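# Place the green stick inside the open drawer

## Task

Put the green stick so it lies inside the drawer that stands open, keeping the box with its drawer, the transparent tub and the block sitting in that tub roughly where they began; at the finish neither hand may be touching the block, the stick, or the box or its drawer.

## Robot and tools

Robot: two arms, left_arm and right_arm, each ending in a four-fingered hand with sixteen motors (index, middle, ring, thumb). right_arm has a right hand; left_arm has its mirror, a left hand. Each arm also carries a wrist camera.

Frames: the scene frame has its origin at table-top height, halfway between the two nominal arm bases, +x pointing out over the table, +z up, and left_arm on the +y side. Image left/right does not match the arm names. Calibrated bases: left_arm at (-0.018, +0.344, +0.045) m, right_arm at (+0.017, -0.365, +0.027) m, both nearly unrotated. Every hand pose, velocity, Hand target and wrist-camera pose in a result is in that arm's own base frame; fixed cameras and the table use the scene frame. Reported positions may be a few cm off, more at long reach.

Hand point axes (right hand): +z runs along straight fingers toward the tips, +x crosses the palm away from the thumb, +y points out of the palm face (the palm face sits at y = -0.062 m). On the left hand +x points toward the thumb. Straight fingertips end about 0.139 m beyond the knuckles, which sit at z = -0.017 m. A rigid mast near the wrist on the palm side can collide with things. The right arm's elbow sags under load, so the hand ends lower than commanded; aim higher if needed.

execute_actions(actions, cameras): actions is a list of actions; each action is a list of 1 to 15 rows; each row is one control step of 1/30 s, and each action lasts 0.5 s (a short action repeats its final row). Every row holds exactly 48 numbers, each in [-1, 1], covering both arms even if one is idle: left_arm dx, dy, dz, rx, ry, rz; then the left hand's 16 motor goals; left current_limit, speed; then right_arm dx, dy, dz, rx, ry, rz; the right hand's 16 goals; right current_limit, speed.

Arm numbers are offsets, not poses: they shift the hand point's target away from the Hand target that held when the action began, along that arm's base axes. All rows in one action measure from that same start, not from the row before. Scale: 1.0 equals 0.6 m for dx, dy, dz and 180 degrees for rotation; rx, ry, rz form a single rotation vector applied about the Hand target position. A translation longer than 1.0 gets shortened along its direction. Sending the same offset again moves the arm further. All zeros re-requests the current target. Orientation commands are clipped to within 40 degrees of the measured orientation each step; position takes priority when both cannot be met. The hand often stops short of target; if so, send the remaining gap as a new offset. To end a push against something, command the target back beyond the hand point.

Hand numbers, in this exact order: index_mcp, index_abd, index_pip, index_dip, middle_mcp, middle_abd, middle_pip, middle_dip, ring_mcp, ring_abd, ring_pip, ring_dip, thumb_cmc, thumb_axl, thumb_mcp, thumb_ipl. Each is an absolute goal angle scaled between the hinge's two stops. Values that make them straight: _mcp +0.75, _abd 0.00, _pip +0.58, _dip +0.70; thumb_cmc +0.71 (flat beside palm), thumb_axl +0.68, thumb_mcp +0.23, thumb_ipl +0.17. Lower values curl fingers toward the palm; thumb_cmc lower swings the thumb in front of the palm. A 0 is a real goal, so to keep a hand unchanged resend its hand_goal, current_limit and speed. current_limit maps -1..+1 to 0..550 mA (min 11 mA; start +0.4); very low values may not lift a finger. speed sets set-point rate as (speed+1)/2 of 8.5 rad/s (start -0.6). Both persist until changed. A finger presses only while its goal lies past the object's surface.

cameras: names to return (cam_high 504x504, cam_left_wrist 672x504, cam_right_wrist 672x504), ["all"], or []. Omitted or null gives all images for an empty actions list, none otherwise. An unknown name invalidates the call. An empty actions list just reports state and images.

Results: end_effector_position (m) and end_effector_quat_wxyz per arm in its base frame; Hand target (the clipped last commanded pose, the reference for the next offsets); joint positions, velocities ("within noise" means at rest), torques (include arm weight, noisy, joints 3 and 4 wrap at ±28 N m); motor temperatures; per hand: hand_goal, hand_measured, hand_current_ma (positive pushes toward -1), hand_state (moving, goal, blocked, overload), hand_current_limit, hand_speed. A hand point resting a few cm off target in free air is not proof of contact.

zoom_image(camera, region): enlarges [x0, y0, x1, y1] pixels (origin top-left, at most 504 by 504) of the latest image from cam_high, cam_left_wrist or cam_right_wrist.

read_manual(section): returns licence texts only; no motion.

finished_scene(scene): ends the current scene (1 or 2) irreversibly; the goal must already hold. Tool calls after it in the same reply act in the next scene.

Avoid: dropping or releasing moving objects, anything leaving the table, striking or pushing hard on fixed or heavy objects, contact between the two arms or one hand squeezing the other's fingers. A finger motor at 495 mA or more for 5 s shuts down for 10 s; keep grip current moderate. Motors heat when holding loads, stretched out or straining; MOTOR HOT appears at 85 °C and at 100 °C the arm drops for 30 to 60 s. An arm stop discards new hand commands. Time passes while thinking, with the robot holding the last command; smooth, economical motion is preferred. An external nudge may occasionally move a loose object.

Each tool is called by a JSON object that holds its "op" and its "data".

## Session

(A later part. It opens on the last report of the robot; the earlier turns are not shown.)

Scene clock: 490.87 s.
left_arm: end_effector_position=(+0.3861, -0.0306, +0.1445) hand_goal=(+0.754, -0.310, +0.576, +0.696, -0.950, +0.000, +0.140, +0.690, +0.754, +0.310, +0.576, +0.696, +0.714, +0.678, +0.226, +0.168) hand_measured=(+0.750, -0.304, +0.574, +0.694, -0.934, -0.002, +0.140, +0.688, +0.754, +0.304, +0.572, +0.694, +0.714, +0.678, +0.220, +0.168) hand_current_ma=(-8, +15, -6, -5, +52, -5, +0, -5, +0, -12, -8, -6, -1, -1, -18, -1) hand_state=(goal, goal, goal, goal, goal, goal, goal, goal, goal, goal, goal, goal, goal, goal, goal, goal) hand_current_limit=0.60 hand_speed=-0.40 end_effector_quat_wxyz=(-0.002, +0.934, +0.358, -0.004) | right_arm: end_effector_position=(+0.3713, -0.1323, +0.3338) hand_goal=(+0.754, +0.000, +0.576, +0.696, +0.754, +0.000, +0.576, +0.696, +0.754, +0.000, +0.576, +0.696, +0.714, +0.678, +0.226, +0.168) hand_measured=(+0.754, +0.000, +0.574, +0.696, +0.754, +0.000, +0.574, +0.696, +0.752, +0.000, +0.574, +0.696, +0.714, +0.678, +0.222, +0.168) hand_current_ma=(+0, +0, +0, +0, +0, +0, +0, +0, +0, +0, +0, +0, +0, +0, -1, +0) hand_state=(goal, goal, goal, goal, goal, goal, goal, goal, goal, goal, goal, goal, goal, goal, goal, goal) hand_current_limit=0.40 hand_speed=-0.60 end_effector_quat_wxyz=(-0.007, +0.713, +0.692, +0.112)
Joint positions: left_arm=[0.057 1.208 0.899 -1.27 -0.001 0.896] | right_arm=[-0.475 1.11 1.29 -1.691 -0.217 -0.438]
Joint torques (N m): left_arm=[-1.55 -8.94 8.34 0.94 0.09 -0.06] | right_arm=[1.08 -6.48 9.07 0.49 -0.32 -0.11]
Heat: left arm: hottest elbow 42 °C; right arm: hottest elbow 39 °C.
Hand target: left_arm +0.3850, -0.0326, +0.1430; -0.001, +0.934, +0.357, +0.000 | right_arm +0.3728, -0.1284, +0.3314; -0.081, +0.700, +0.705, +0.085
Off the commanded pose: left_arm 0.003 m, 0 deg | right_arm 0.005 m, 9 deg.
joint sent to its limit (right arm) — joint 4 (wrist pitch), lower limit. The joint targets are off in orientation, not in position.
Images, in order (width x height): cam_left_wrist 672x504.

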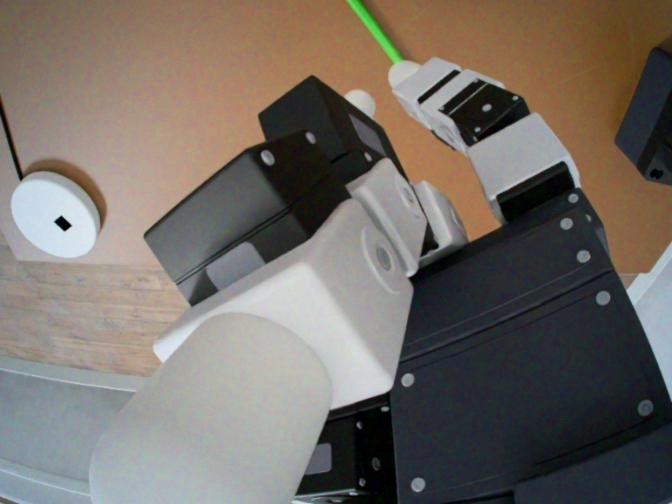

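{"op": "execute_actions", "data": {"actions": [[[0.0155,-0.0157,-0.02,0,0,0.0372,0.754,-0.31,0.576,0.696,-0.95,0.0,0.14,0.69,0.754,0.31,0.576,0.696,0.714,0.678,0.226,0.168,0.6,-0.4,0,0,0,0,0,0,0.754,0,0.576,0.696,0.754,0,0.576,0.696,0.754,0,0.576,0.696,0.714,0.678,0.226,0.168,0.4,-0.6]],[[0,0,-0.035,0,0,0,0.754,-0.31,0.576,0.696,-0.95,0.0,0.14,0.69,0.754,0.31,0.576,0.696,0.714,0.678,0.226,0.168,0.6,-0.4,0,0,0,0,0,0,0.754,0,0.576,0.696,0.754,0,0.576,0.696,0.754,0,0.576,0.696,0.714,0.678,0.226,0.168,0.4,-0.6]]], "cameras": ["cam_left_wrist"]}}

{"op": "zoom_image", "data": {"camera": "cam_left_wrist", "region": [300, 0, 500, 170]}}

Scene clock: 503.67 s.
left_arm: end_effector_position=(+0.3944, -0.0428, +0.1154) hand_goal=(+0.754, -0.310, +0.576, +0.696, -0.950, +0.000, +0.140, +0.690, +0.754, +0.310, +0.576, +0.696, +0.714, +0.678, +0.226, +0.168) hand_measured=(+0.752, -0.304, +0.574, +0.694, -0.936, -0.002, +0.140, +0.688, +0.754, +0.306, +0.574, +0.694, +0.714, +0.678, +0.220, +0.168) hand_current_ma=(-3, +10, -5, -5, +42, -4, +0, -5, +0, -9, -5, -6, +0, -1, -18, -1) hand_state=(goal, goal, goal, goal, goal, goal, goal, goal, goal, goal, goal, goal, goal, goal, goal, goal) hand_current_limit=0.60 hand_speed=-0.40 end_effector_quat_wxyz=(+0.001, +0.913, +0.407, +0.002) | right_arm: end_effector_position=(+0.3713, -0.1323, +0.3338) hand_goal=(+0.754, +0.000, +0.576, +0.696, +0.754, +0.000, +0.576, +0.696, +0.754, +0.000, +0.576, +0.696, +0.714, +0.678, +0.226, +0.168) hand_measured=(+0.754, +0.000, +0.574, +0.696, +0.754, +0.000, +0.574, +0.696, +0.752, +0.000, +0.574, +0.696, +0.714, +0.678, +0.222, +0.168) hand_current_ma=(+0, +0, +0, +0, +0, +0, +0, +0, +0, +0, +0, +0, +0, +0, -1, +0) hand_state=(goal, goal, goal, goal, goal, goal, goal, goal, goal, goal, goal, goal, goal, goal, goal, goal) hand_current_limit=0.40 hand_speed=-0.60 end_effector_quat_wxyz=(-0.007, +0.713, +0.692, +0.112)
Joint positions: left_arm=[-0.007 1.24 0.842 -1.169 0.001 0.724] | right_arm=[-0.475 1.11 1.29 -1.691 -0.217 -0.438]
Joint torques (N m): left_arm=[-1.14 -7.47 8.42 1.03 0.03 -0.13] | right_arm=[0.97 -6.65 9.06 0.47 -0.32 -0.11]
Heat: left arm: hottest elbow 42 °C; right arm: hottest elbow 39 °C.
Hand target: left_arm +0.3944, -0.0421, +0.1101; -0.001, +0.912, +0.411, +0.000 | right_arm +0.3728, -0.1284, +0.3314; -0.081, +0.700, +0.705, +0.085
Off the commanded pose: left_arm 0.005 m, 1 deg | right_arm 0.005 m, 9 deg.
joint sent to its limit (right arm) — joint 4 (wrist pitch), lower limit. The joint targets are off in orientation, not in position.
Images, in order (width x height): cam_left_wrist 672x504.

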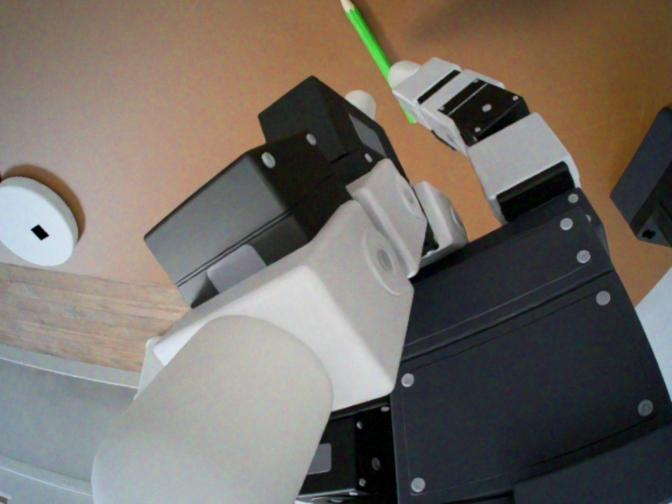

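Scaled by 2.520 from the camera's 672x504 image, which has a finer 960x720 frame.

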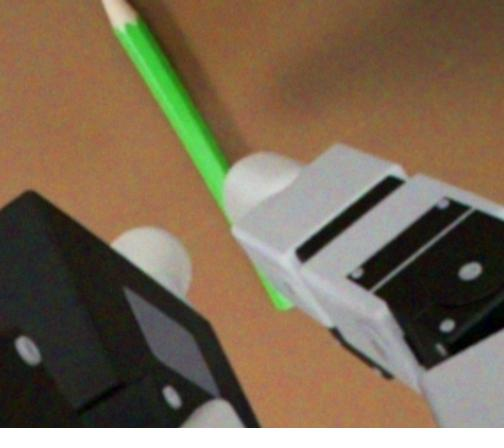

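{"op": "execute_actions", "data": {"actions": [[[0,-0.0075,-0.04,0,0,0,0.754,-0.33,0.576,0.696,-0.95,0.0,0.14,0.69,0.754,0.33,0.576,0.696,0.714,0.678,0.226,0.168,0.75,-0.6,0,0,0,0,0,0,0.754,0,0.576,0.696,0.754,0,0.576,0.696,0.754,0,0.576,0.696,0.714,0.678,0.226,0.168,0.4,-0.6]],[[0,0,-0.0318,0,0,0,0.754,-0.33,0.576,0.696,-0.95,0.0,0.14,0.69,0.754,0.33,0.576,0.696,0.714,0.678,0.226,0.168,0.75,-0.6,0,0,0,0,0,0,0.754,0,0.576,0.696,0.754,0,0.576,0.696,0.754,0,0.576,0.696,0.714,0.678,0.226,0.168,0.4,-0.6]]], "cameras": ["cam_left_wrist"]}}

{"op": "zoom_image", "data": {"camera": "cam_left_wrist", "region": [300, 0, 500, 170]}}

Scene clock: 512.67 s.
left_arm: end_effector_position=(+0.3982, -0.0457, +0.0839) hand_goal=(+0.754, -0.330, +0.576, +0.696, -0.950, +0.000, +0.140, +0.690, +0.754, +0.330, +0.576, +0.696, +0.714, +0.678, +0.226, +0.168) hand_measured=(+0.754, -0.324, +0.574, +0.694, -0.936, -0.002, +0.140, +0.688, +0.762, +0.352, +0.582, +0.698, +0.714, +0.678, +0.220, +0.168) hand_current_ma=(-1, +11, -4, -5, +39, -4, +0, -5, +25, +56, +17, +5, +0, -1, -18, -1) hand_state=(goal, goal, goal, goal, goal, goal, goal, goal, goal, blocked, goal, goal, goal, goal, goal, goal) hand_current_limit=0.75 hand_speed=-0.60 end_effector_quat_wxyz=(+0.007, +0.912, +0.410, +0.010) | right_arm: end_effector_position=(+0.3713, -0.1323, +0.3338) hand_goal=(+0.754, +0.000, +0.576, +0.696, +0.754, +0.000, +0.576, +0.696, +0.754, +0.000, +0.576, +0.696, +0.714, +0.678, +0.226, +0.168) hand_measured=(+0.754, +0.000, +0.574, +0.696, +0.754, +0.000, +0.574, +0.696, +0.752, +0.000, +0.574, +0.696, +0.714, +0.678, +0.222, +0.168) hand_current_ma=(+0, +0, +0, +0, +0, +0, +0, +0, +0, +0, +0, +0, +0, +0, -1, +0) hand_state=(goal, goal, goal, goal, goal, goal, goal, goal, goal, goal, goal, goal, goal, goal, goal, goal) hand_current_limit=0.40 hand_speed=-0.60 end_effector_quat_wxyz=(-0.007, +0.713, +0.692, +0.112)
Joint positions: left_arm=[-0.016 1.282 0.781 -1.047 0.004 0.71] | right_arm=[-0.475 1.11 1.29 -1.691 -0.217 -0.438]
Joint torques (N m): left_arm=[-1.44 -6.24 6.86 1.4 -0.13 -0.1] | right_arm=[1.08 -6.53 9.07 0.49 -0.32 -0.1]
Heat: left arm: hottest elbow 41 °C; right arm: hottest elbow 39 °C.
Hand target: left_arm +0.3943, -0.0467, +0.0670; -0.001, +0.912, +0.411, +0.000 | right_arm +0.3728, -0.1284, +0.3314; -0.081, +0.700, +0.705, +0.085
Off the commanded pose: left_arm 0.017 m, 1 deg | right_arm 0.005 m, 9 deg.
joint sent to its limit (right arm) — joint 4 (wrist pitch), lower limit. The joint targets are off in orientation, not in position.
Images, in order (width x height): cam_left_wrist 672x504.

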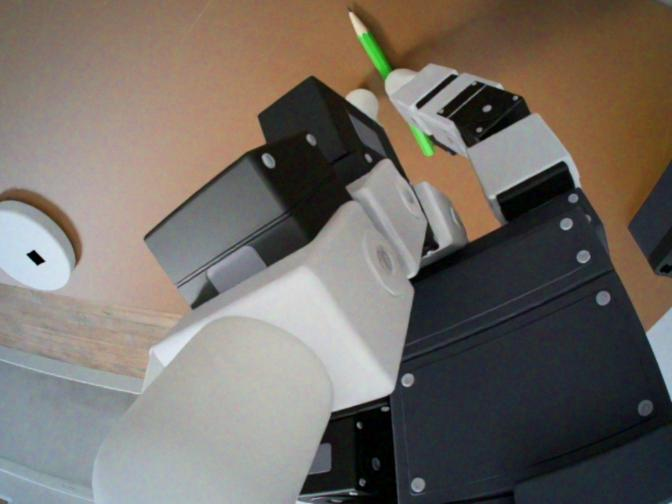

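Scaled by 2.520 from the camera's 672x504 image, which has a finer 960x720 frame.

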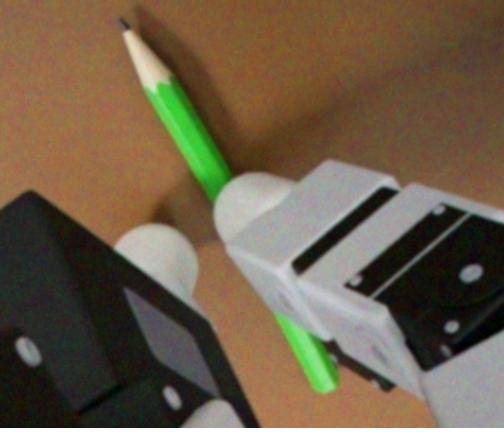

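{"op": "execute_actions", "data": {"actions": [[[-0.0,0,0.05,0,0,0,0.754,-0.31,0.576,0.696,-0.95,0.0,0.14,0.69,0.754,0.31,0.576,0.696,0.714,0.678,0.226,0.168,0.75,-0.6,0,0,0,0,0,0,0.754,0,0.576,0.696,0.754,0,0.576,0.696,0.754,0,0.576,0.696,0.714,0.678,0.226,0.168,0.4,-0.6]],[[-0.022,0,-0.02,0,0,0,0.754,-0.31,0.576,0.696,-0.95,0.0,0.14,0.69,0.754,0.31,0.576,0.696,0.714,0.678,0.226,0.168,0.75,-0.6,0,0,0,0,0,0,0.754,0,0.576,0.696,0.754,0,0.576,0.696,0.754,0,0.576,0.696,0.714,0.678,0.226,0.168,0.4,-0.6]],[[0,0,-0.02,0,0,0,0.754,-0.31,0.576,0.696,-0.95,0.0,0.14,0.69,0.754,0.31,0.576,0.696,0.714,0.678,0.226,0.168,0.75,-0.6,0,0,0,0,0,0,0.754,0,0.576,0.696,0.754,0,0.576,0.696,0.754,0,0.576,0.696,0.714,0.678,0.226,0.168,0.4,-0.6]]], "cameras": ["cam_left_wrist"]}}

{"op": "zoom_image", "data": {"camera": "cam_left_wrist", "region": [300, 0, 500, 170]}}

Scene clock: 524.80 s.
left_arm: end_effector_position=(+0.3834, -0.0452, +0.0814) hand_goal=(+0.754, -0.310, +0.576, +0.696, -0.950, +0.000, +0.140, +0.690, +0.754, +0.310, +0.576, +0.696, +0.714, +0.678, +0.226, +0.168) hand_measured=(+0.754, -0.312, +0.574, +0.694, -0.936, -0.002, +0.140, +0.688, +0.754, +0.312, +0.578, +0.698, +0.714, +0.678, +0.220, +0.168) hand_current_ma=(-1, -2, -4, -5, +39, -4, +0, -5, +1, +3, +5, +3, +0, -1, -18, -1) hand_state=(goal, goal, goal, goal, goal, goal, goal, goal, goal, goal, goal, goal, goal, goal, goal, goal) hand_current_limit=0.75 hand_speed=-0.60 end_effector_quat_wxyz=(+0.004, +0.912, +0.411, +0.005) | right_arm: end_effector_position=(+0.3713, -0.1323, +0.3338) hand_goal=(+0.754, +0.000, +0.576, +0.696, +0.754, +0.000, +0.576, +0.696, +0.754, +0.000, +0.576, +0.696, +0.714, +0.678, +0.226, +0.168) hand_measured=(+0.754, +0.000, +0.574, +0.696, +0.754, +0.000, +0.574, +0.696, +0.752, +0.000, +0.574, +0.696, +0.714, +0.678, +0.222, +0.168) hand_current_ma=(+0, +0, +0, +0, +0, +0, +0, +0, +0, +0, +0, +0, +0, +0, -1, +0) hand_state=(goal, goal, goal, goal, goal, goal, goal, goal, goal, goal, goal, goal, goal, goal, goal, goal) hand_current_limit=0.40 hand_speed=-0.60 end_effector_quat_wxyz=(-0.007, +0.713, +0.692, +0.112)
Joint positions: left_arm=[-0.016 1.25 0.749 -1.058 0.003 0.709] | right_arm=[-0.475 1.11 1.29 -1.691 -0.217 -0.438]
Joint torques (N m): left_arm=[-1.55 -7.12 7.87 0.9 -0.03 -0.12] | right_arm=[1.08 -6.48 9.07 0.49 -0.32 -0.11]
Heat: left arm: hottest elbow 41 °C; right arm: hottest elbow 39 °C.
Hand target: left_arm +0.3812, -0.0467, +0.0731; -0.001, +0.912, +0.411, +0.000 | right_arm +0.3728, -0.1284, +0.3314; -0.081, +0.700, +0.705, +0.085
Off the commanded pose: left_arm 0.009 m, 1 deg | right_arm 0.005 m, 9 deg.
joint sent to its limit (right arm) — joint 4 (wrist pitch), lower limit. The joint targets are off in orientation, not in position.
Images, in order (width x height): cam_left_wrist 672x504.

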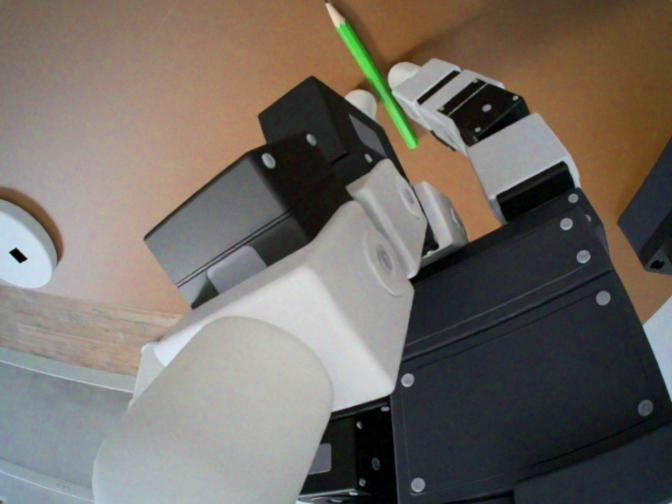

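Scaled by 2.520 from the camera's 672x504 image, which has a finer 960x720 frame.

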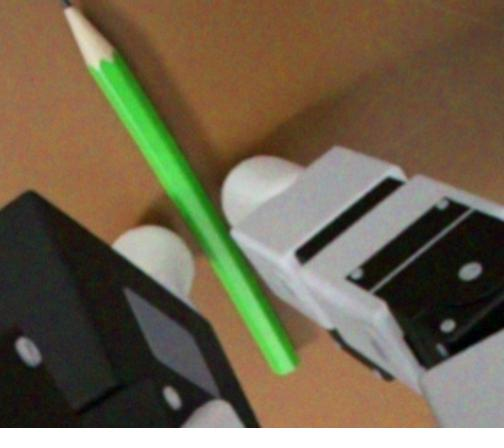

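{"op": "execute_actions", "data": {"actions": [[[0,0,-0.007,0,0,0,0.754,-0.345,0.576,0.696,-0.95,0.0,0.14,0.69,0.754,0.345,0.576,0.696,0.714,0.678,0.226,0.168,0.75,-0.7,0,0,0,0,0,0,0.754,0,0.576,0.696,0.754,0,0.576,0.696,0.754,0,0.576,0.696,0.714,0.678,0.226,0.168,0.4,-0.6]],[[0,0,-0.005,0,0,0,0.754,-0.36,0.576,0.696,-0.95,0.0,0.14,0.69,0.754,0.36,0.576,0.696,0.714,0.678,0.226,0.168,0.75,-0.9,0,0,0,0,0,0,0.754,0,0.576,0.696,0.754,0,0.576,0.696,0.754,0,0.576,0.696,0.714,0.678,0.226,0.168,0.4,-0.6]]], "cameras": ["cam_left_wrist"]}}

{"op": "zoom_image", "data": {"camera": "cam_left_wrist", "region": [300, 0, 500, 170]}}

Scene clock: 531.43 s.
left_arm: end_effector_position=(+0.3861, -0.0446, +0.0794) hand_goal=(+0.754, -0.360, +0.576, +0.696, -0.950, +0.000, +0.140, +0.690, +0.754, +0.360, +0.576, +0.696, +0.714, +0.678, +0.226, +0.168) hand_measured=(+0.758, -0.360, +0.578, +0.696, -0.936, -0.002, +0.140, +0.688, +0.754, +0.352, +0.578, +0.698, +0.714, +0.678, +0.220, +0.168) hand_current_ma=(+7, +0, +3, +0, +39, -4, +0, -5, +1, -15, +5, +3, +0, -1, -18, -1) hand_state=(goal, goal, goal, goal, goal, goal, goal, goal, goal, goal, goal, goal, goal, goal, goal, goal) hand_current_limit=0.75 hand_speed=-0.90 end_effector_quat_wxyz=(+0.005, +0.912, +0.411, +0.011) | right_arm: end_effector_position=(+0.3713, -0.1323, +0.3338) hand_goal=(+0.754, +0.000, +0.576, +0.696, +0.754, +0.000, +0.576, +0.696, +0.754, +0.000, +0.576, +0.696, +0.714, +0.678, +0.226, +0.168) hand_measured=(+0.754, +0.000, +0.574, +0.696, +0.754, +0.000, +0.574, +0.696, +0.752, +0.000, +0.574, +0.696, +0.714, +0.678, +0.222, +0.168) hand_current_ma=(+0, +0, +0, +0, +0, +0, +0, +0, +0, +0, +0, +0, +0, +0, -1, +0) hand_state=(goal, goal, goal, goal, goal, goal, goal, goal, goal, goal, goal, goal, goal, goal, goal, goal) hand_current_limit=0.40 hand_speed=-0.60 end_effector_quat_wxyz=(-0.007, +0.713, +0.692, +0.112)
Joint positions: left_arm=[-0.016 1.254 0.744 -1.037 0 0.708] | right_arm=[-0.475 1.11 1.29 -1.691 -0.217 -0.438]
Joint torques (N m): left_arm=[-1.49 -6.95 7.2 1.02 0.05 -0.13] | right_arm=[1.03 -6.53 9.07 0.5 -0.32 -0.11]
Heat: left arm: hottest elbow 41 °C; right arm: hottest elbow 39 °C.
Hand target: left_arm +0.3811, -0.0467, +0.0658; -0.001, +0.912, +0.411, +0.000 | right_arm +0.3728, -0.1284, +0.3314; -0.081, +0.700, +0.705, +0.085
Off the commanded pose: left_arm 0.015 m, 1 deg | right_arm 0.005 m, 9 deg.
joint sent to its limit (right arm) — joint 4 (wrist pitch), lower limit. The joint targets are off in orientation, not in position.
Images, in order (width x height): cam_left_wrist 672x504.

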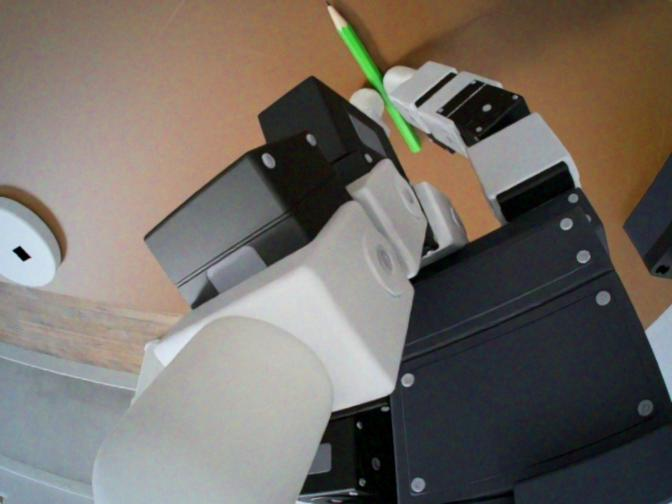

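Scaled by 2.520 from the camera's 672x504 image, which has a finer 960x720 frame.

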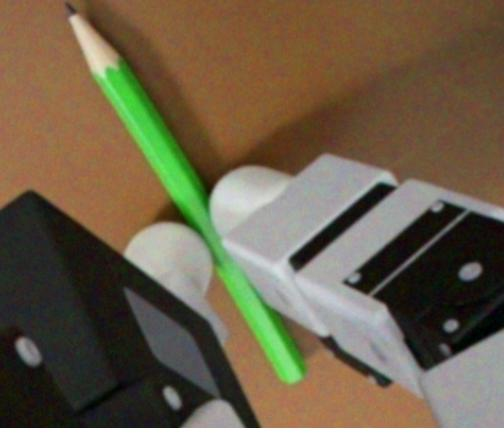

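{"op": "execute_actions", "data": {"actions": [[[0,0,-0.015,0,0,0,0.754,-0.36,0.576,0.696,-0.95,0.0,0.14,0.69,0.754,0.36,0.576,0.696,0.714,0.678,0.226,0.168,0.75,-0.7,0,0,0,0,0,0,0.754,0,0.576,0.696,0.754,0,0.576,0.696,0.754,0,0.576,0.696,0.714,0.678,0.226,0.168,0.4,-0.6]],[[0,0,0,0,0,0,0.754,-0.55,0.576,0.696,-0.95,0.0,0.14,0.69,0.754,0.55,0.576,0.696,0.714,0.678,0.226,0.168,0.75,-0.9,0,0,0,0,0,0,0.754,0,0.576,0.696,0.754,0,0.576,0.696,0.754,0,0.576,0.696,0.714,0.678,0.226,0.168,0.4,-0.6]]], "cameras": ["cam_left_wrist"]}}

{"op": "zoom_image", "data": {"camera": "cam_left_wrist", "region": [300, 0, 500, 170]}}

Scene clock: 537.53 s.
left_arm: end_effector_position=(+0.3871, -0.0446, +0.0787) hand_goal=(+0.754, -0.550, +0.576, +0.696, -0.950, +0.000, +0.140, +0.690, +0.754, +0.550, +0.576, +0.696, +0.714, +0.678, +0.226, +0.168) hand_measured=(+0.766, -0.376, +0.584, +0.700, -0.936, -0.002, +0.140, +0.688, +0.764, +0.362, +0.584, +0.700, +0.714, +0.678, +0.220, +0.168) hand_current_ma=(+37, +481, +21, +8, +39, -4, +0, -5, +30, -481, +20, +7, +0, -1, -18, -1) hand_state=(goal, blocked, goal, goal, goal, goal, goal, goal, goal, blocked, goal, goal, goal, goal, goal, goal) hand_current_limit=0.75 hand_speed=-0.90 end_effector_quat_wxyz=(+0.006, +0.912, +0.411, +0.013) | right_arm: end_effector_position=(+0.3713, -0.1323, +0.3338) hand_goal=(+0.754, +0.000, +0.576, +0.696, +0.754, +0.000, +0.576, +0.696, +0.754, +0.000, +0.576, +0.696, +0.714, +0.678, +0.226, +0.168) hand_measured=(+0.754, +0.000, +0.574, +0.696, +0.754, +0.000, +0.574, +0.696, +0.752, +0.000, +0.574, +0.696, +0.714, +0.678, +0.222, +0.168) hand_current_ma=(+0, +0, +0, +0, +0, +0, +0, +0, +0, +0, +0, +0, +0, +0, -1, +0) hand_state=(goal, goal, goal, goal, goal, goal, goal, goal, goal, goal, goal, goal, goal, goal, goal, goal) hand_current_limit=0.40 hand_speed=-0.60 end_effector_quat_wxyz=(-0.007, +0.713, +0.692, +0.112)
Joint positions: left_arm=[-0.016 1.254 0.741 -1.028 0 0.708] | right_arm=[-0.475 1.11 1.29 -1.691 -0.217 -0.438]
Joint torques (N m): left_arm=[-1.26 -5.71 5.96 1.68 0.04 -0.11] | right_arm=[1.08 -6.59 9.07 0.49 -0.32 -0.11]
Heat: left arm: hottest elbow 41 °C; right arm: hottest elbow 39 °C.
Hand target: left_arm +0.3812, -0.0467, +0.0569; -0.001, +0.912, +0.411, +0.000 | right_arm +0.3728, -0.1284, +0.3314; -0.081, +0.700, +0.705, +0.085
Off the commanded pose: left_arm 0.023 m, 2 deg | right_arm 0.005 m, 9 deg.
joint sent to its limit (right arm) — joint 4 (wrist pitch), lower limit. The joint targets are off in orientation, not in position.
Images, in order (width x height): cam_left_wrist 672x504.

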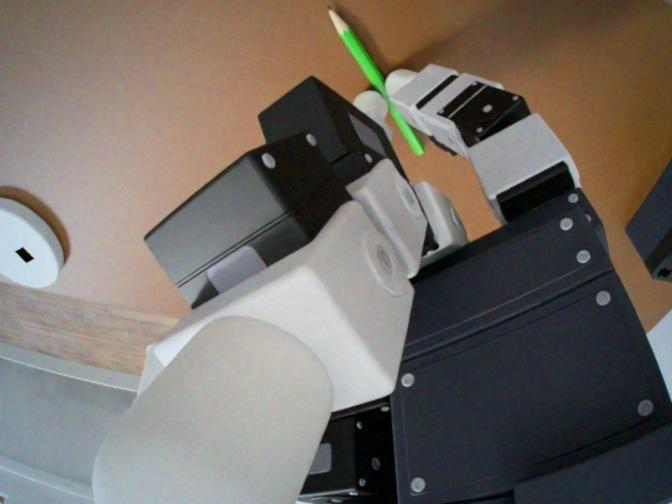

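Scaled by 2.520 from the camera's 672x504 image, which has a finer 960x720 frame.

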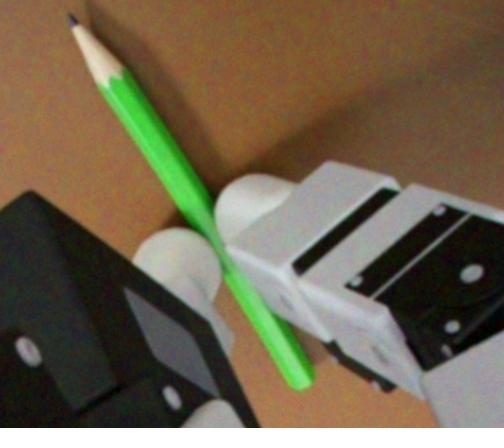

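{"op": "execute_actions", "data": {"actions": [[[0.0,0,0.02,0,0,0,0.754,-0.55,0.576,0.696,-0.95,0.0,0.14,0.69,0.754,0.55,0.576,0.696,0.714,0.678,0.226,0.168,0.1,-0.9,0,0,0,0,0,0,0.754,0,0.576,0.696,0.754,0,0.576,0.696,0.754,0,0.576,0.696,0.714,0.678,0.226,0.168,0.4,-0.6]],[[0.01,0,0.025,0,0,0,0.754,-0.55,0.576,0.696,-0.95,0.0,0.14,0.69,0.754,0.55,0.576,0.696,0.714,0.678,0.226,0.168,0.1,-0.9,0,0,0,0,0,0,0.754,0,0.576,0.696,0.754,0,0.576,0.696,0.754,0,0.576,0.696,0.714,0.678,0.226,0.168,0.4,-0.6]]], "cameras": []}}

Scene clock: 563.50 s.
left_arm: end_effector_position=(+0.3786, -0.0445, +0.0766) hand_goal=(+0.754, -0.550, +0.576, +0.696, -0.950, +0.000, +0.140, +0.690, +0.754, +0.550, +0.576, +0.696, +0.714, +0.678, +0.226, +0.168) hand_measured=(+0.752, -0.376, +0.576, +0.698, -0.936, -0.002, +0.140, +0.688, +0.750, +0.364, +0.574, +0.696, +0.714, +0.678, +0.220, +0.168) hand_current_ma=(-3, +303, +0, +2, +39, -4, +0, -5, -12, -302, -5, +0, +0, -1, -18, -1) hand_state=(goal, blocked, goal, goal, goal, goal, goal, goal, goal, blocked, goal, goal, goal, goal, goal, goal) hand_current_limit=0.10 hand_speed=-0.90 end_effector_quat_wxyz=(-0.001, +0.912, +0.411, -0.003) | right_arm: end_effector_position=(+0.3713, -0.1323, +0.3338) hand_goal=(+0.754, +0.000, +0.576, +0.696, +0.754, +0.000, +0.576, +0.696, +0.754, +0.000, +0.576, +0.696, +0.714, +0.678, +0.226, +0.168) hand_measured=(+0.754, +0.000, +0.574, +0.696, +0.754, +0.000, +0.574, +0.696, +0.752, +0.000, +0.574, +0.696, +0.714, +0.678, +0.222, +0.168) hand_current_ma=(+0, +0, +0, +0, +0, +0, +0, +0, +0, +0, +0, +0, +0, +0, -1, +0) hand_state=(goal, goal, goal, goal, goal, goal, goal, goal, goal, goal, goal, goal, goal, goal, goal, goal) hand_current_limit=0.40 hand_speed=-0.60 end_effector_quat_wxyz=(-0.007, +0.713, +0.692, +0.112)
Joint positions: left_arm=[-0.016 1.254 0.743 -1.066 0 0.708] | right_arm=[-0.475 1.11 1.29 -1.691 -0.217 -0.438]
Joint torques (N m): left_arm=[-1.38 -7.12 10.99 0.17 0.03 -0.12] | right_arm=[1.08 -6.59 9.06 0.49 -0.32 -0.11]
Heat: left arm: hottest elbow 40 °C; right arm: hottest elbow 39 °C.
Hand target: left_arm +0.3872, -0.0467, +0.0838; -0.001, +0.912, +0.411, +0.000 | right_arm +0.3728, -0.1284, +0.3314; -0.081, +0.700, +0.705, +0.085
Off the commanded pose: left_arm 0.011 m, 0 deg | right_arm 0.005 m, 9 deg.
joint sent to its limit (right arm) — joint 4 (wrist pitch), lower limit. The joint targets are off in orientation, not in position.
No camera images: "cameras" was empty.

{"op": "execute_actions", "data": {"actions": [[[0.006,0,0.02,0,0,0,0.754,-0.55,0.576,0.696,-0.95,0.0,0.14,0.69,0.754,0.55,0.576,0.696,0.714,0.678,0.226,0.168,0.1,-0.9,0,0,0,0,0,0,0.754,0,0.576,0.696,0.754,0,0.576,0.696,0.754,0,0.576,0.696,0.714,0.678,0.226,0.168,0.4,-0.6]],[[0.004,0,0.04,0,0,0,0.754,-0.55,0.576,0.696,-0.95,0.0,0.14,0.69,0.754,0.55,0.576,0.696,0.714,0.678,0.226,0.168,0.1,-0.9,0,0,0,0,0,0,0.754,0,0.576,0.696,0.754,0,0.576,0.696,0.754,0,0.576,0.696,0.714,0.678,0.226,0.168,0.4,-0.6]]], "cameras": ["cam_left_wrist"]}}

{"op": "zoom_image", "data": {"camera": "cam_left_wrist", "region": [300, 0, 500, 170]}}

Scene clock: 568.50 s.
left_arm: end_effector_position=(+0.3802, -0.0445, +0.1053) hand_goal=(+0.754, -0.550, +0.576, +0.696, -0.950, +0.000, +0.140, +0.690, +0.754, +0.550, +0.576, +0.696, +0.714, +0.678, +0.226, +0.168) hand_measured=(+0.754, -0.376, +0.576, +0.698, -0.936, -0.002, +0.140, +0.688, +0.750, +0.364, +0.574, +0.696, +0.714, +0.678, +0.220, +0.168) hand_current_ma=(+0, +302, +1, +2, +39, -4, +0, -5, -10, -302, -5, +0, +0, -1, -18, -1) hand_state=(goal, blocked, goal, goal, goal, goal, goal, goal, goal, blocked, goal, goal, goal, goal, goal, goal) hand_current_limit=0.10 hand_speed=-0.90 end_effector_quat_wxyz=(-0.006, +0.912, +0.411, -0.012) | right_arm: end_effector_position=(+0.3713, -0.1323, +0.3338) hand_goal=(+0.754, +0.000, +0.576, +0.696, +0.754, +0.000, +0.576, +0.696, +0.754, +0.000, +0.576, +0.696, +0.714, +0.678, +0.226, +0.168) hand_measured=(+0.754, +0.000, +0.574, +0.696, +0.754, +0.000, +0.574, +0.696, +0.752, +0.000, +0.574, +0.696, +0.714, +0.678, +0.222, +0.168) hand_current_ma=(+0, +0, +0, +0, +0, +0, +0, +0, +0, +0, +0, +0, +0, +0, -1, +0) hand_state=(goal, goal, goal, goal, goal, goal, goal, goal, goal, goal, goal, goal, goal, goal, goal, goal) hand_current_limit=0.40 hand_speed=-0.60 end_effector_quat_wxyz=(-0.007, +0.713, +0.692, +0.112)
Joint positions: left_arm=[-0.016 1.23 0.812 -1.18 0 0.708] | right_arm=[-0.475 1.11 1.29 -1.691 -0.217 -0.438]
Joint torques (N m): left_arm=[-2.02 -8 12.25 0.25 0.05 -0.11] | right_arm=[1.03 -6.59 9.07 0.49 -0.32 -0.11]
Heat: left arm: hottest elbow 40 °C; right arm: hottest elbow 39 °C.
Hand target: left_arm +0.3931, -0.0467, +0.1197; -0.001, +0.912, +0.411, -0.001 | right_arm +0.3728, -0.1284, +0.3314; -0.081, +0.700, +0.705, +0.085
Off the commanded pose: left_arm 0.020 m, 2 deg | right_arm 0.005 m, 9 deg.
joint sent to its limit (right arm) — joint 4 (wrist pitch), lower limit. The joint targets are off in orientation, not in position.
Images, in order (width x height): cam_left_wrist 672x504.

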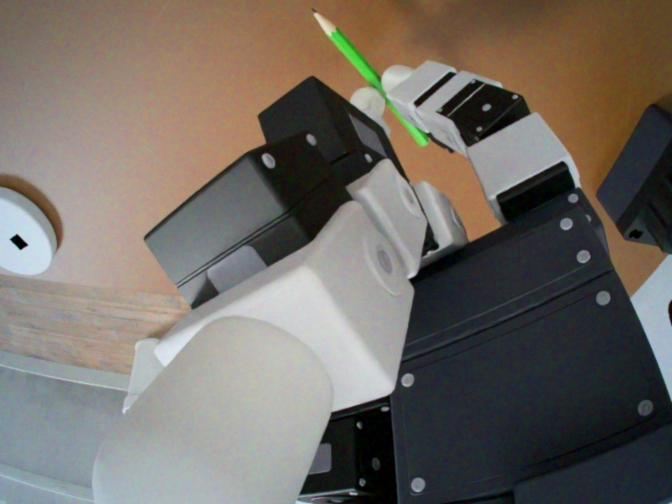

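Scaled by 2.520 from the camera's 672x504 image, which has a finer 960x720 frame.

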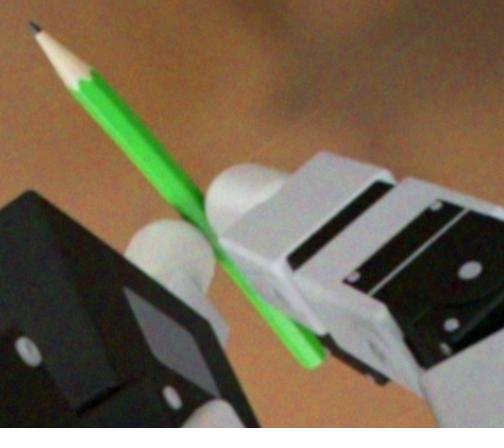

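{"op": "execute_actions", "data": {"actions": [[[0,0,0.06,0,0,0,0.754,-0.55,0.576,0.696,-0.95,0.0,0.14,0.69,0.754,0.55,0.576,0.696,0.714,0.678,0.226,0.168,0.1,-0.9,0,0,0,0,0,0,0.754,0,0.576,0.696,0.754,0,0.576,0.696,0.754,0,0.576,0.696,0.714,0.678,0.226,0.168,0.4,-0.6]],[[0.0,0,0.08,0,0,0,0.754,-0.55,0.576,0.696,-0.95,0.0,0.14,0.69,0.754,0.55,0.576,0.696,0.714,0.678,0.226,0.168,0.1,-0.9,0,0,0,0,0,0,0.754,0,0.576,0.696,0.754,0,0.576,0.696,0.754,0,0.576,0.696,0.714,0.678,0.226,0.168,0.4,-0.6]],[[0.0,0,0.08,0,0,0,0.754,-0.55,0.576,0.696,-0.95,0.0,0.14,0.69,0.754,0.55,0.576,0.696,0.714,0.678,0.226,0.168,0.1,-0.9,0,0,0,0,0,0,0.754,0,0.576,0.696,0.754,0,0.576,0.696,0.754,0,0.576,0.696,0.714,0.678,0.226,0.168,0.4,-0.6]]], "cameras": ["cam_left_wrist"]}}

Scene clock: 573.97 s.
left_arm: end_effector_position=(+0.3854, -0.0446, +0.2391) hand_goal=(+0.754, -0.550, +0.576, +0.696, -0.950, +0.000, +0.140, +0.690, +0.754, +0.550, +0.576, +0.696, +0.714, +0.678, +0.226, +0.168) hand_measured=(+0.754, -0.376, +0.576, +0.698, -0.936, -0.002, +0.140, +0.688, +0.750, +0.364, +0.574, +0.696, +0.714, +0.678, +0.220, +0.168) hand_current_ma=(+0, +302, +0, +2, +39, -3, +0, -5, -10, -302, -6, +0, -1, -1, -18, -1) hand_state=(goal, blocked, goal, goal, goal, goal, goal, goal, goal, blocked, goal, goal, goal, goal, goal, goal) hand_current_limit=0.10 hand_speed=-0.90 end_effector_quat_wxyz=(-0.004, +0.912, +0.411, -0.009) | right_arm: end_effector_position=(+0.3713, -0.1323, +0.3338) hand_goal=(+0.754, +0.000, +0.576, +0.696, +0.754, +0.000, +0.576, +0.696, +0.754, +0.000, +0.576, +0.696, +0.714, +0.678, +0.226, +0.168) hand_measured=(+0.754, +0.000, +0.574, +0.696, +0.754, +0.000, +0.574, +0.696, +0.752, +0.000, +0.574, +0.696, +0.714, +0.678, +0.222, +0.168) hand_current_ma=(+0, +0, +0, +0, +0, +0, +0, +0, +0, +0, +0, +0, +0, +0, -1, +0) hand_state=(goal, goal, goal, goal, goal, goal, goal, goal, goal, goal, goal, goal, goal, goal, goal, goal) hand_current_limit=0.40 hand_speed=-0.60 end_effector_quat_wxyz=(-0.007, +0.713, +0.692, +0.112)
Joint positions: left_arm=[-0.016 1.153 1.111 -1.549 0 0.708] | right_arm=[-0.475 1.11 1.29 -1.691 -0.217 -0.438]
Joint torques (N m): left_arm=[-1.49 -6.77 12.88 0.12 0.05 -0.06] | right_arm=[1.03 -6.53 9.07 0.51 -0.32 -0.1]
Heat: left arm: hottest elbow 41 °C; right arm: hottest elbow 39 °C.
Hand target: left_arm +0.3931, -0.0467, +0.2518; -0.001, +0.912, +0.411, +0.000 | right_arm +0.3728, -0.1284, +0.3314; -0.081, +0.700, +0.705, +0.085
Off the commanded pose: left_arm 0.015 m, 1 deg | right_arm 0.005 m, 9 deg.
joint sent to its limit (right arm) — joint 4 (wrist pitch), lower limit. The joint targets are off in orientation, not in position.
Images, in order (width x height): cam_left_wrist 672x504.

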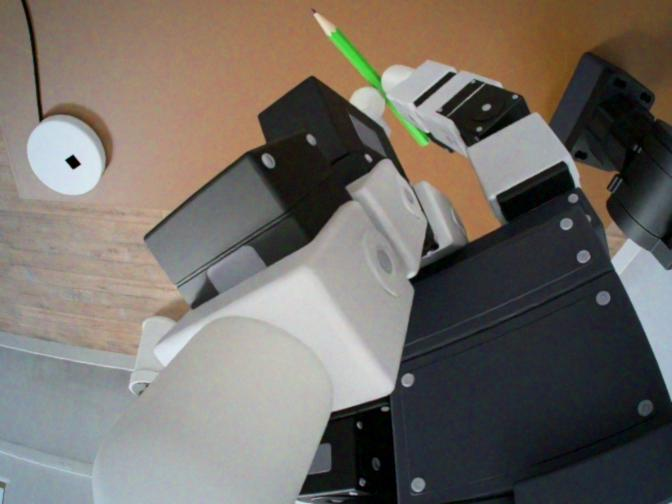

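{"op": "execute_actions", "data": {"actions": [[[0,0,0.08,0,0,0,0.754,-0.55,0.576,0.696,-0.95,0.0,0.14,0.69,0.754,0.55,0.576,0.696,0.714,0.678,0.226,0.168,0.1,-0.9,0,0,0,0,0,0,0.754,0,0.576,0.696,0.754,0,0.576,0.696,0.754,0,0.576,0.696,0.714,0.678,0.226,0.168,0.4,-0.6]],[[0.02,-0.1,0.02,0,0,0.04,0.754,-0.55,0.576,0.696,-0.95,0.0,0.14,0.69,0.754,0.55,0.576,0.696,0.714,0.678,0.226,0.168,0.1,-0.9,0,0,0,0,0,0,0.754,0,0.576,0.696,0.754,0,0.576,0.696,0.754,0,0.576,0.696,0.714,0.678,0.226,0.168,0.4,-0.6]],[[0.02,-0.13,0.0,0,0,0.05,0.754,-0.55,0.576,0.696,-0.95,0.0,0.14,0.69,0.754,0.55,0.576,0.696,0.714,0.678,0.226,0.168,0.1,-0.9,0,0,0,0,0,0,0.754,0,0.576,0.696,0.754,0,0.576,0.696,0.754,0,0.576,0.696,0.714,0.678,0.226,0.168,0.4,-0.6]]], "cameras": ["cam_high","cam_left_wrist"]}}

Scene clock: 593.93 s.
left_arm: end_effector_position=(+0.4087, -0.1834, +0.2920) hand_goal=(+0.754, -0.550, +0.576, +0.696, -0.950, +0.000, +0.140, +0.690, +0.754, +0.550, +0.576, +0.696, +0.714, +0.678, +0.226, +0.168) hand_measured=(+0.754, -0.376, +0.576, +0.698, -0.938, +0.002, +0.140, +0.688, +0.750, +0.364, +0.574, +0.696, +0.714, +0.678, +0.220, +0.168) hand_current_ma=(+1, +302, +1, +2, +34, +2, +0, -5, -7, -302, -5, +0, -1, -1, -19, -1) hand_state=(goal, blocked, goal, goal, goal, goal, goal, goal, goal, blocked, goal, goal, goal, goal, goal, goal) hand_current_limit=0.10 hand_speed=-0.90 end_effector_quat_wxyz=(-0.012, +0.848, +0.530, -0.008) | right_arm: end_effector_position=(+0.3713, -0.1323, +0.3338) hand_goal=(+0.754, +0.000, +0.576, +0.696, +0.754, +0.000, +0.576, +0.696, +0.754, +0.000, +0.576, +0.696, +0.714, +0.678, +0.226, +0.168) hand_measured=(+0.754, +0.000, +0.574, +0.696, +0.754, +0.000, +0.574, +0.696, +0.752, +0.000, +0.574, +0.696, +0.714, +0.678, +0.222, +0.168) hand_current_ma=(+0, +0, +0, +0, +0, +0, +0, +0, +0, +0, +0, +0, +0, +0, -1, +0) hand_state=(goal, goal, goal, goal, goal, goal, goal, goal, goal, goal, goal, goal, goal, goal, goal, goal) hand_current_limit=0.40 hand_speed=-0.60 end_effector_quat_wxyz=(-0.007, +0.713, +0.692, +0.112)
Joint positions: left_arm=[-0.475 1.308 1.382 -1.673 0.002 -0.021] | right_arm=[-0.475 1.11 1.29 -1.691 -0.217 -0.438]
Joint torques (N m): left_arm=[-0.38 -10.34 13.68 0.27 -0.09 -0.13] | right_arm=[1.03 -6.59 9.09 0.49 -0.32 -0.11]
Heat: left arm: hottest elbow 42 °C; right arm: hottest elbow 39 °C.
Hand target: left_arm +0.4171, -0.1845, +0.3120; -0.001, +0.844, +0.536, +0.000 | right_arm +0.3728, -0.1284, +0.3314; -0.081, +0.700, +0.705, +0.085
Off the commanded pose: left_arm 0.022 m, 2 deg | right_arm 0.005 m, 9 deg.
joint sent to its limit (left arm) — joint 4 (wrist pitch), lower limit. The joint targets still meet the commanded pose.
joint sent to its limit (right arm) — joint 4 (wrist pitch), lower limit. The joint targets are off in orientation, not in position.
Images, in order (width x height): cam_high 504x504, cam_left_wrist 672x504.

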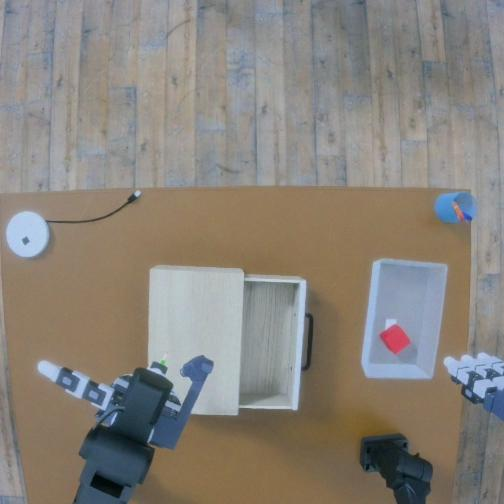

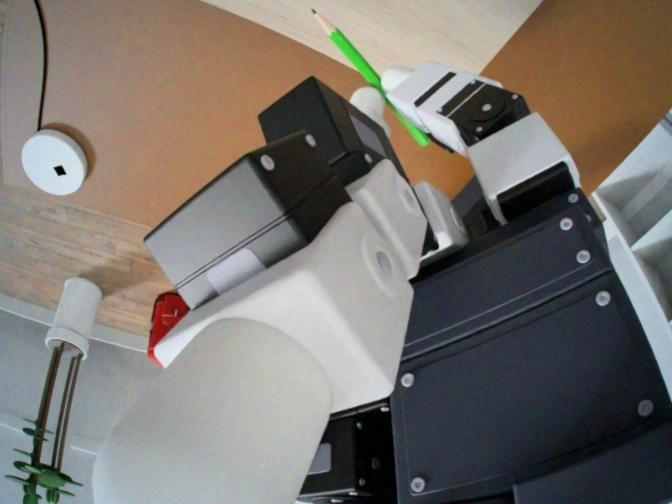

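{"op": "execute_actions", "data": {"actions": [[[0.022,-0.114,0.0,0,0,0.0375,0.754,-0.55,0.576,0.696,-0.95,0.0,0.14,0.69,0.754,0.55,0.576,0.696,0.714,0.678,0.226,0.168,0.1,-0.9,0,0,0,0,0,0,0.754,0,0.576,0.696,0.754,0,0.576,0.696,0.754,0,0.576,0.696,0.714,0.678,0.226,0.168,0.4,-0.6]],[[0.022,-0.114,0.0,0,0,0.0375,0.754,-0.55,0.576,0.696,-0.95,0.0,0.14,0.69,0.754,0.55,0.576,0.696,0.714,0.678,0.226,0.168,0.1,-0.9,0,0,0,0,0,0,0.754,0,0.576,0.696,0.754,0,0.576,0.696,0.754,0,0.576,0.696,0.714,0.678,0.226,0.168,0.4,-0.6]],[[0.022,-0.114,-0.02,0,0,0.0375,0.754,-0.55,0.576,0.696,-0.95,0.0,0.14,0.69,0.754,0.55,0.576,0.696,0.714,0.678,0.226,0.168,0.1,-0.9,0,0,0,0,0,0,0.754,0,0.576,0.696,0.754,0,0.576,0.696,0.754,0,0.576,0.696,0.714,0.678,0.226,0.168,0.4,-0.6]]], "cameras": ["cam_high","cam_left_wrist"]}}

{"op": "zoom_image", "data": {"camera": "cam_high", "region": [200, 250, 350, 430]}}

Scene clock: 601.03 s.
left_arm: end_effector_position=(+0.4499, -0.3889, +0.2847) hand_goal=(+0.754, -0.550, +0.576, +0.696, -0.950, +0.000, +0.140, +0.690, +0.754, +0.550, +0.576, +0.696, +0.714, +0.678, +0.226, +0.168) hand_measured=(+0.754, -0.376, +0.578, +0.698, -0.938, +0.002, +0.140, +0.688, +0.750, +0.364, +0.574, +0.696, +0.714, +0.678, +0.220, +0.168) hand_current_ma=(+1, +302, +2, +2, +34, +3, +0, -5, -8, -302, -4, +0, +1, -1, -19, -1) hand_state=(goal, blocked, goal, goal, goal, goal, goal, goal, goal, blocked, goal, goal, goal, goal, goal, goal) hand_current_limit=0.10 hand_speed=-0.90 end_effector_quat_wxyz=(+0.004, +0.743, +0.669, +0.002) | right_arm: end_effector_position=(+0.3713, -0.1323, +0.3338) hand_goal=(+0.754, +0.000, +0.576, +0.696, +0.754, +0.000, +0.576, +0.696, +0.754, +0.000, +0.576, +0.696, +0.714, +0.678, +0.226, +0.168) hand_measured=(+0.754, +0.000, +0.574, +0.696, +0.754, +0.000, +0.574, +0.696, +0.752, +0.000, +0.574, +0.696, +0.714, +0.678, +0.222, +0.168) hand_current_ma=(+0, +0, +0, +0, +0, +0, +0, +0, +0, +0, +0, +0, +0, +0, -1, +0) hand_state=(goal, goal, goal, goal, goal, goal, goal, goal, goal, goal, goal, goal, goal, goal, goal, goal) hand_current_limit=0.40 hand_speed=-0.60 end_effector_quat_wxyz=(-0.007, +0.713, +0.692, +0.112)
Joint positions: left_arm=[-0.837 1.761 1.872 -1.673 -0.003 -0.732] | right_arm=[-0.475 1.11 1.29 -1.691 -0.217 -0.438]
Joint torques (N m): left_arm=[-0.62 -17.32 13.04 0.44 -0.16 -0.12] | right_arm=[1.03 -6.59 9.06 0.5 -0.32 -0.11]
Heat: left arm: hottest elbow 43 °C; right arm: hottest elbow 39 °C.
Hand target: left_arm +0.4567, -0.3898, +0.2998; -0.001, +0.737, +0.676, +0.000 | right_arm +0.3728, -0.1284, +0.3314; -0.081, +0.700, +0.705, +0.085
Off the commanded pose: left_arm 0.017 m, 1 deg | right_arm 0.005 m, 9 deg.
joint sent to its limit (left arm) — joint 4 (wrist pitch), lower limit. The joint targets still meet the commanded pose.
joint sent to its limit (right arm) — joint 4 (wrist pitch), lower limit. The joint targets are off in orientation, not in position.
Images, in order (width x height): cam_high 504x504, cam_left_wrist 672x504.

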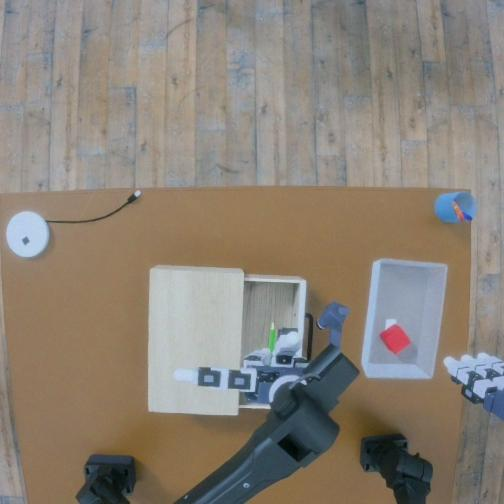

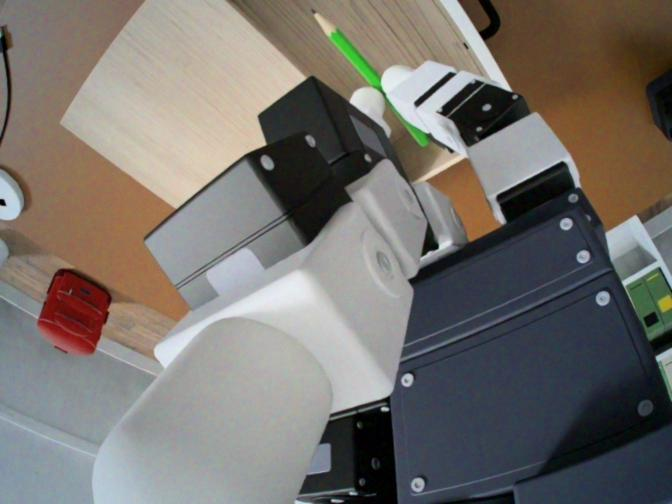

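Scaled by 2.800 from the camera's 504x504 image, which has a finer 720x720 frame.

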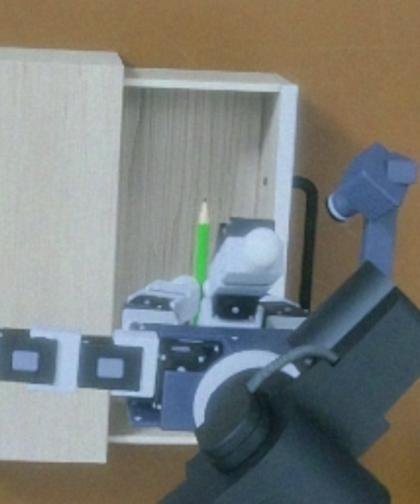

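{"op": "execute_actions", "data": {"actions": [[[0,0.003,-0.07,0,0,0,0.754,-0.55,0.576,0.696,-0.95,0.0,0.14,0.69,0.754,0.55,0.576,0.696,0.714,0.678,0.226,0.168,0.1,-0.9,0,0,0,0,0,0,0.754,0,0.576,0.696,0.754,0,0.576,0.696,0.754,0,0.576,0.696,0.714,0.678,0.226,0.168,0.4,-0.6]],[[-0.01,0,-0.07,0,0,0,0.754,-0.55,0.576,0.696,-0.95,0.0,0.14,0.69,0.754,0.55,0.576,0.696,0.714,0.678,0.226,0.168,0.1,-0.9,0,0,0,0,0,0,0.754,0,0.576,0.696,0.754,0,0.576,0.696,0.754,0,0.576,0.696,0.714,0.678,0.226,0.168,0.4,-0.6]]], "cameras": ["cam_high","cam_left_wrist"]}}

{"op": "zoom_image", "data": {"camera": "cam_high", "region": [200, 250, 350, 430]}}

Scene clock: 611.57 s.
left_arm: end_effector_position=(+0.4494, -0.3873, +0.2209) hand_goal=(+0.754, -0.550, +0.576, +0.696, -0.950, +0.000, +0.140, +0.690, +0.754, +0.550, +0.576, +0.696, +0.714, +0.678, +0.226, +0.168) hand_measured=(+0.754, -0.376, +0.578, +0.698, -0.940, +0.002, +0.140, +0.688, +0.750, +0.364, +0.574, +0.696, +0.714, +0.678, +0.222, +0.168) hand_current_ma=(+1, +302, +2, +2, +30, +3, +0, -5, -8, -302, -4, +0, +1, -1, -15, -1) hand_state=(goal, blocked, goal, goal, goal, goal, goal, goal, goal, blocked, goal, goal, goal, goal, goal, goal) hand_current_limit=0.10 hand_speed=-0.90 end_effector_quat_wxyz=(+0.000, +0.741, +0.672, +0.001) | right_arm: end_effector_position=(+0.3713, -0.1323, +0.3338) hand_goal=(+0.754, +0.000, +0.576, +0.696, +0.754, +0.000, +0.576, +0.696, +0.754, +0.000, +0.576, +0.696, +0.714, +0.678, +0.226, +0.168) hand_measured=(+0.754, +0.000, +0.574, +0.696, +0.754, +0.000, +0.574, +0.696, +0.752, +0.000, +0.574, +0.696, +0.714, +0.678, +0.222, +0.168) hand_current_ma=(+0, +0, +0, +0, +0, +0, +0, +0, +0, +0, +0, +0, +0, +0, -1, +0) hand_state=(goal, goal, goal, goal, goal, goal, goal, goal, goal, goal, goal, goal, goal, goal, goal, goal) hand_current_limit=0.40 hand_speed=-0.60 end_effector_quat_wxyz=(-0.007, +0.713, +0.692, +0.112)
Joint positions: left_arm=[-0.836 1.761 1.705 -1.516 -0.002 -0.739] | right_arm=[-0.475 1.11 1.29 -1.691 -0.217 -0.438]
Joint torques (N m): left_arm=[-1.49 -16.26 9.5 0.87 0.03 -0.14] | right_arm=[1.08 -6.71 9.06 0.51 -0.32 -0.11]
Heat: left arm: hottest elbow 44 °C; right arm: hottest elbow 39 °C.
Hand target: left_arm +0.4506, -0.3881, +0.2159; -0.001, +0.737, +0.676, +0.000 | right_arm +0.3728, -0.1284, +0.3314; -0.081, +0.700, +0.705, +0.085
Off the commanded pose: left_arm 0.005 m, 1 deg | right_arm 0.005 m, 9 deg.
joint sent to its limit (right arm) — joint 4 (wrist pitch), lower limit. The joint targets are off in orientation, not in position.
Images, in order (width x height): cam_high 504x504, cam_left_wrist 672x504.

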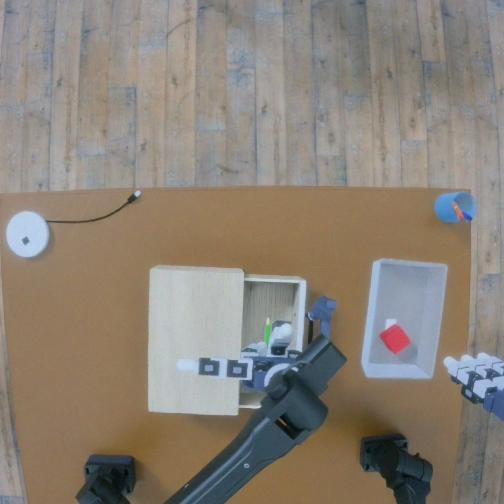

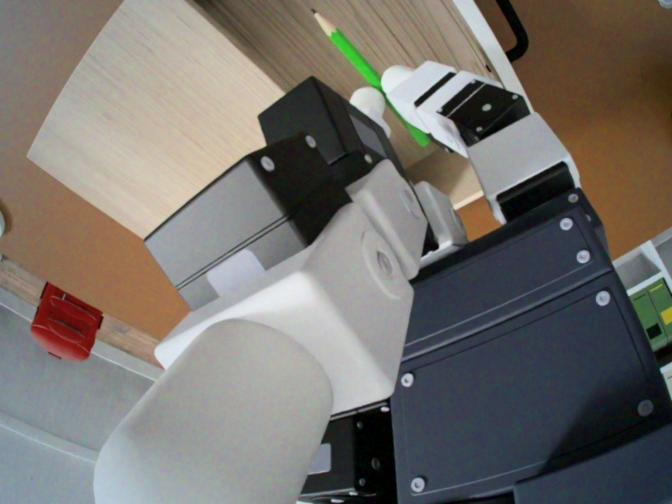

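Scaled by 2.800 from the camera's 504x504 image, which has a finer 720x720 frame.

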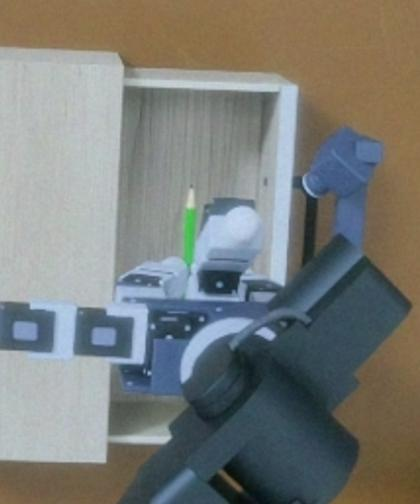

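{"op": "zoom_image", "data": {"camera": "cam_left_wrist", "region": [150, 0, 560, 220]}}

Scaled by 1.229 from the camera's 672x504 image, which has a finer 960x720 frame.

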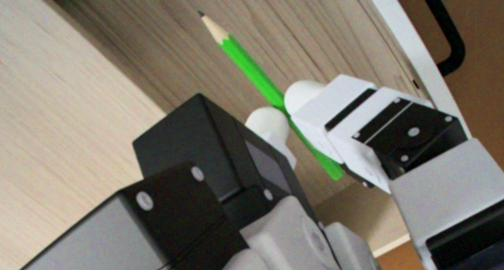

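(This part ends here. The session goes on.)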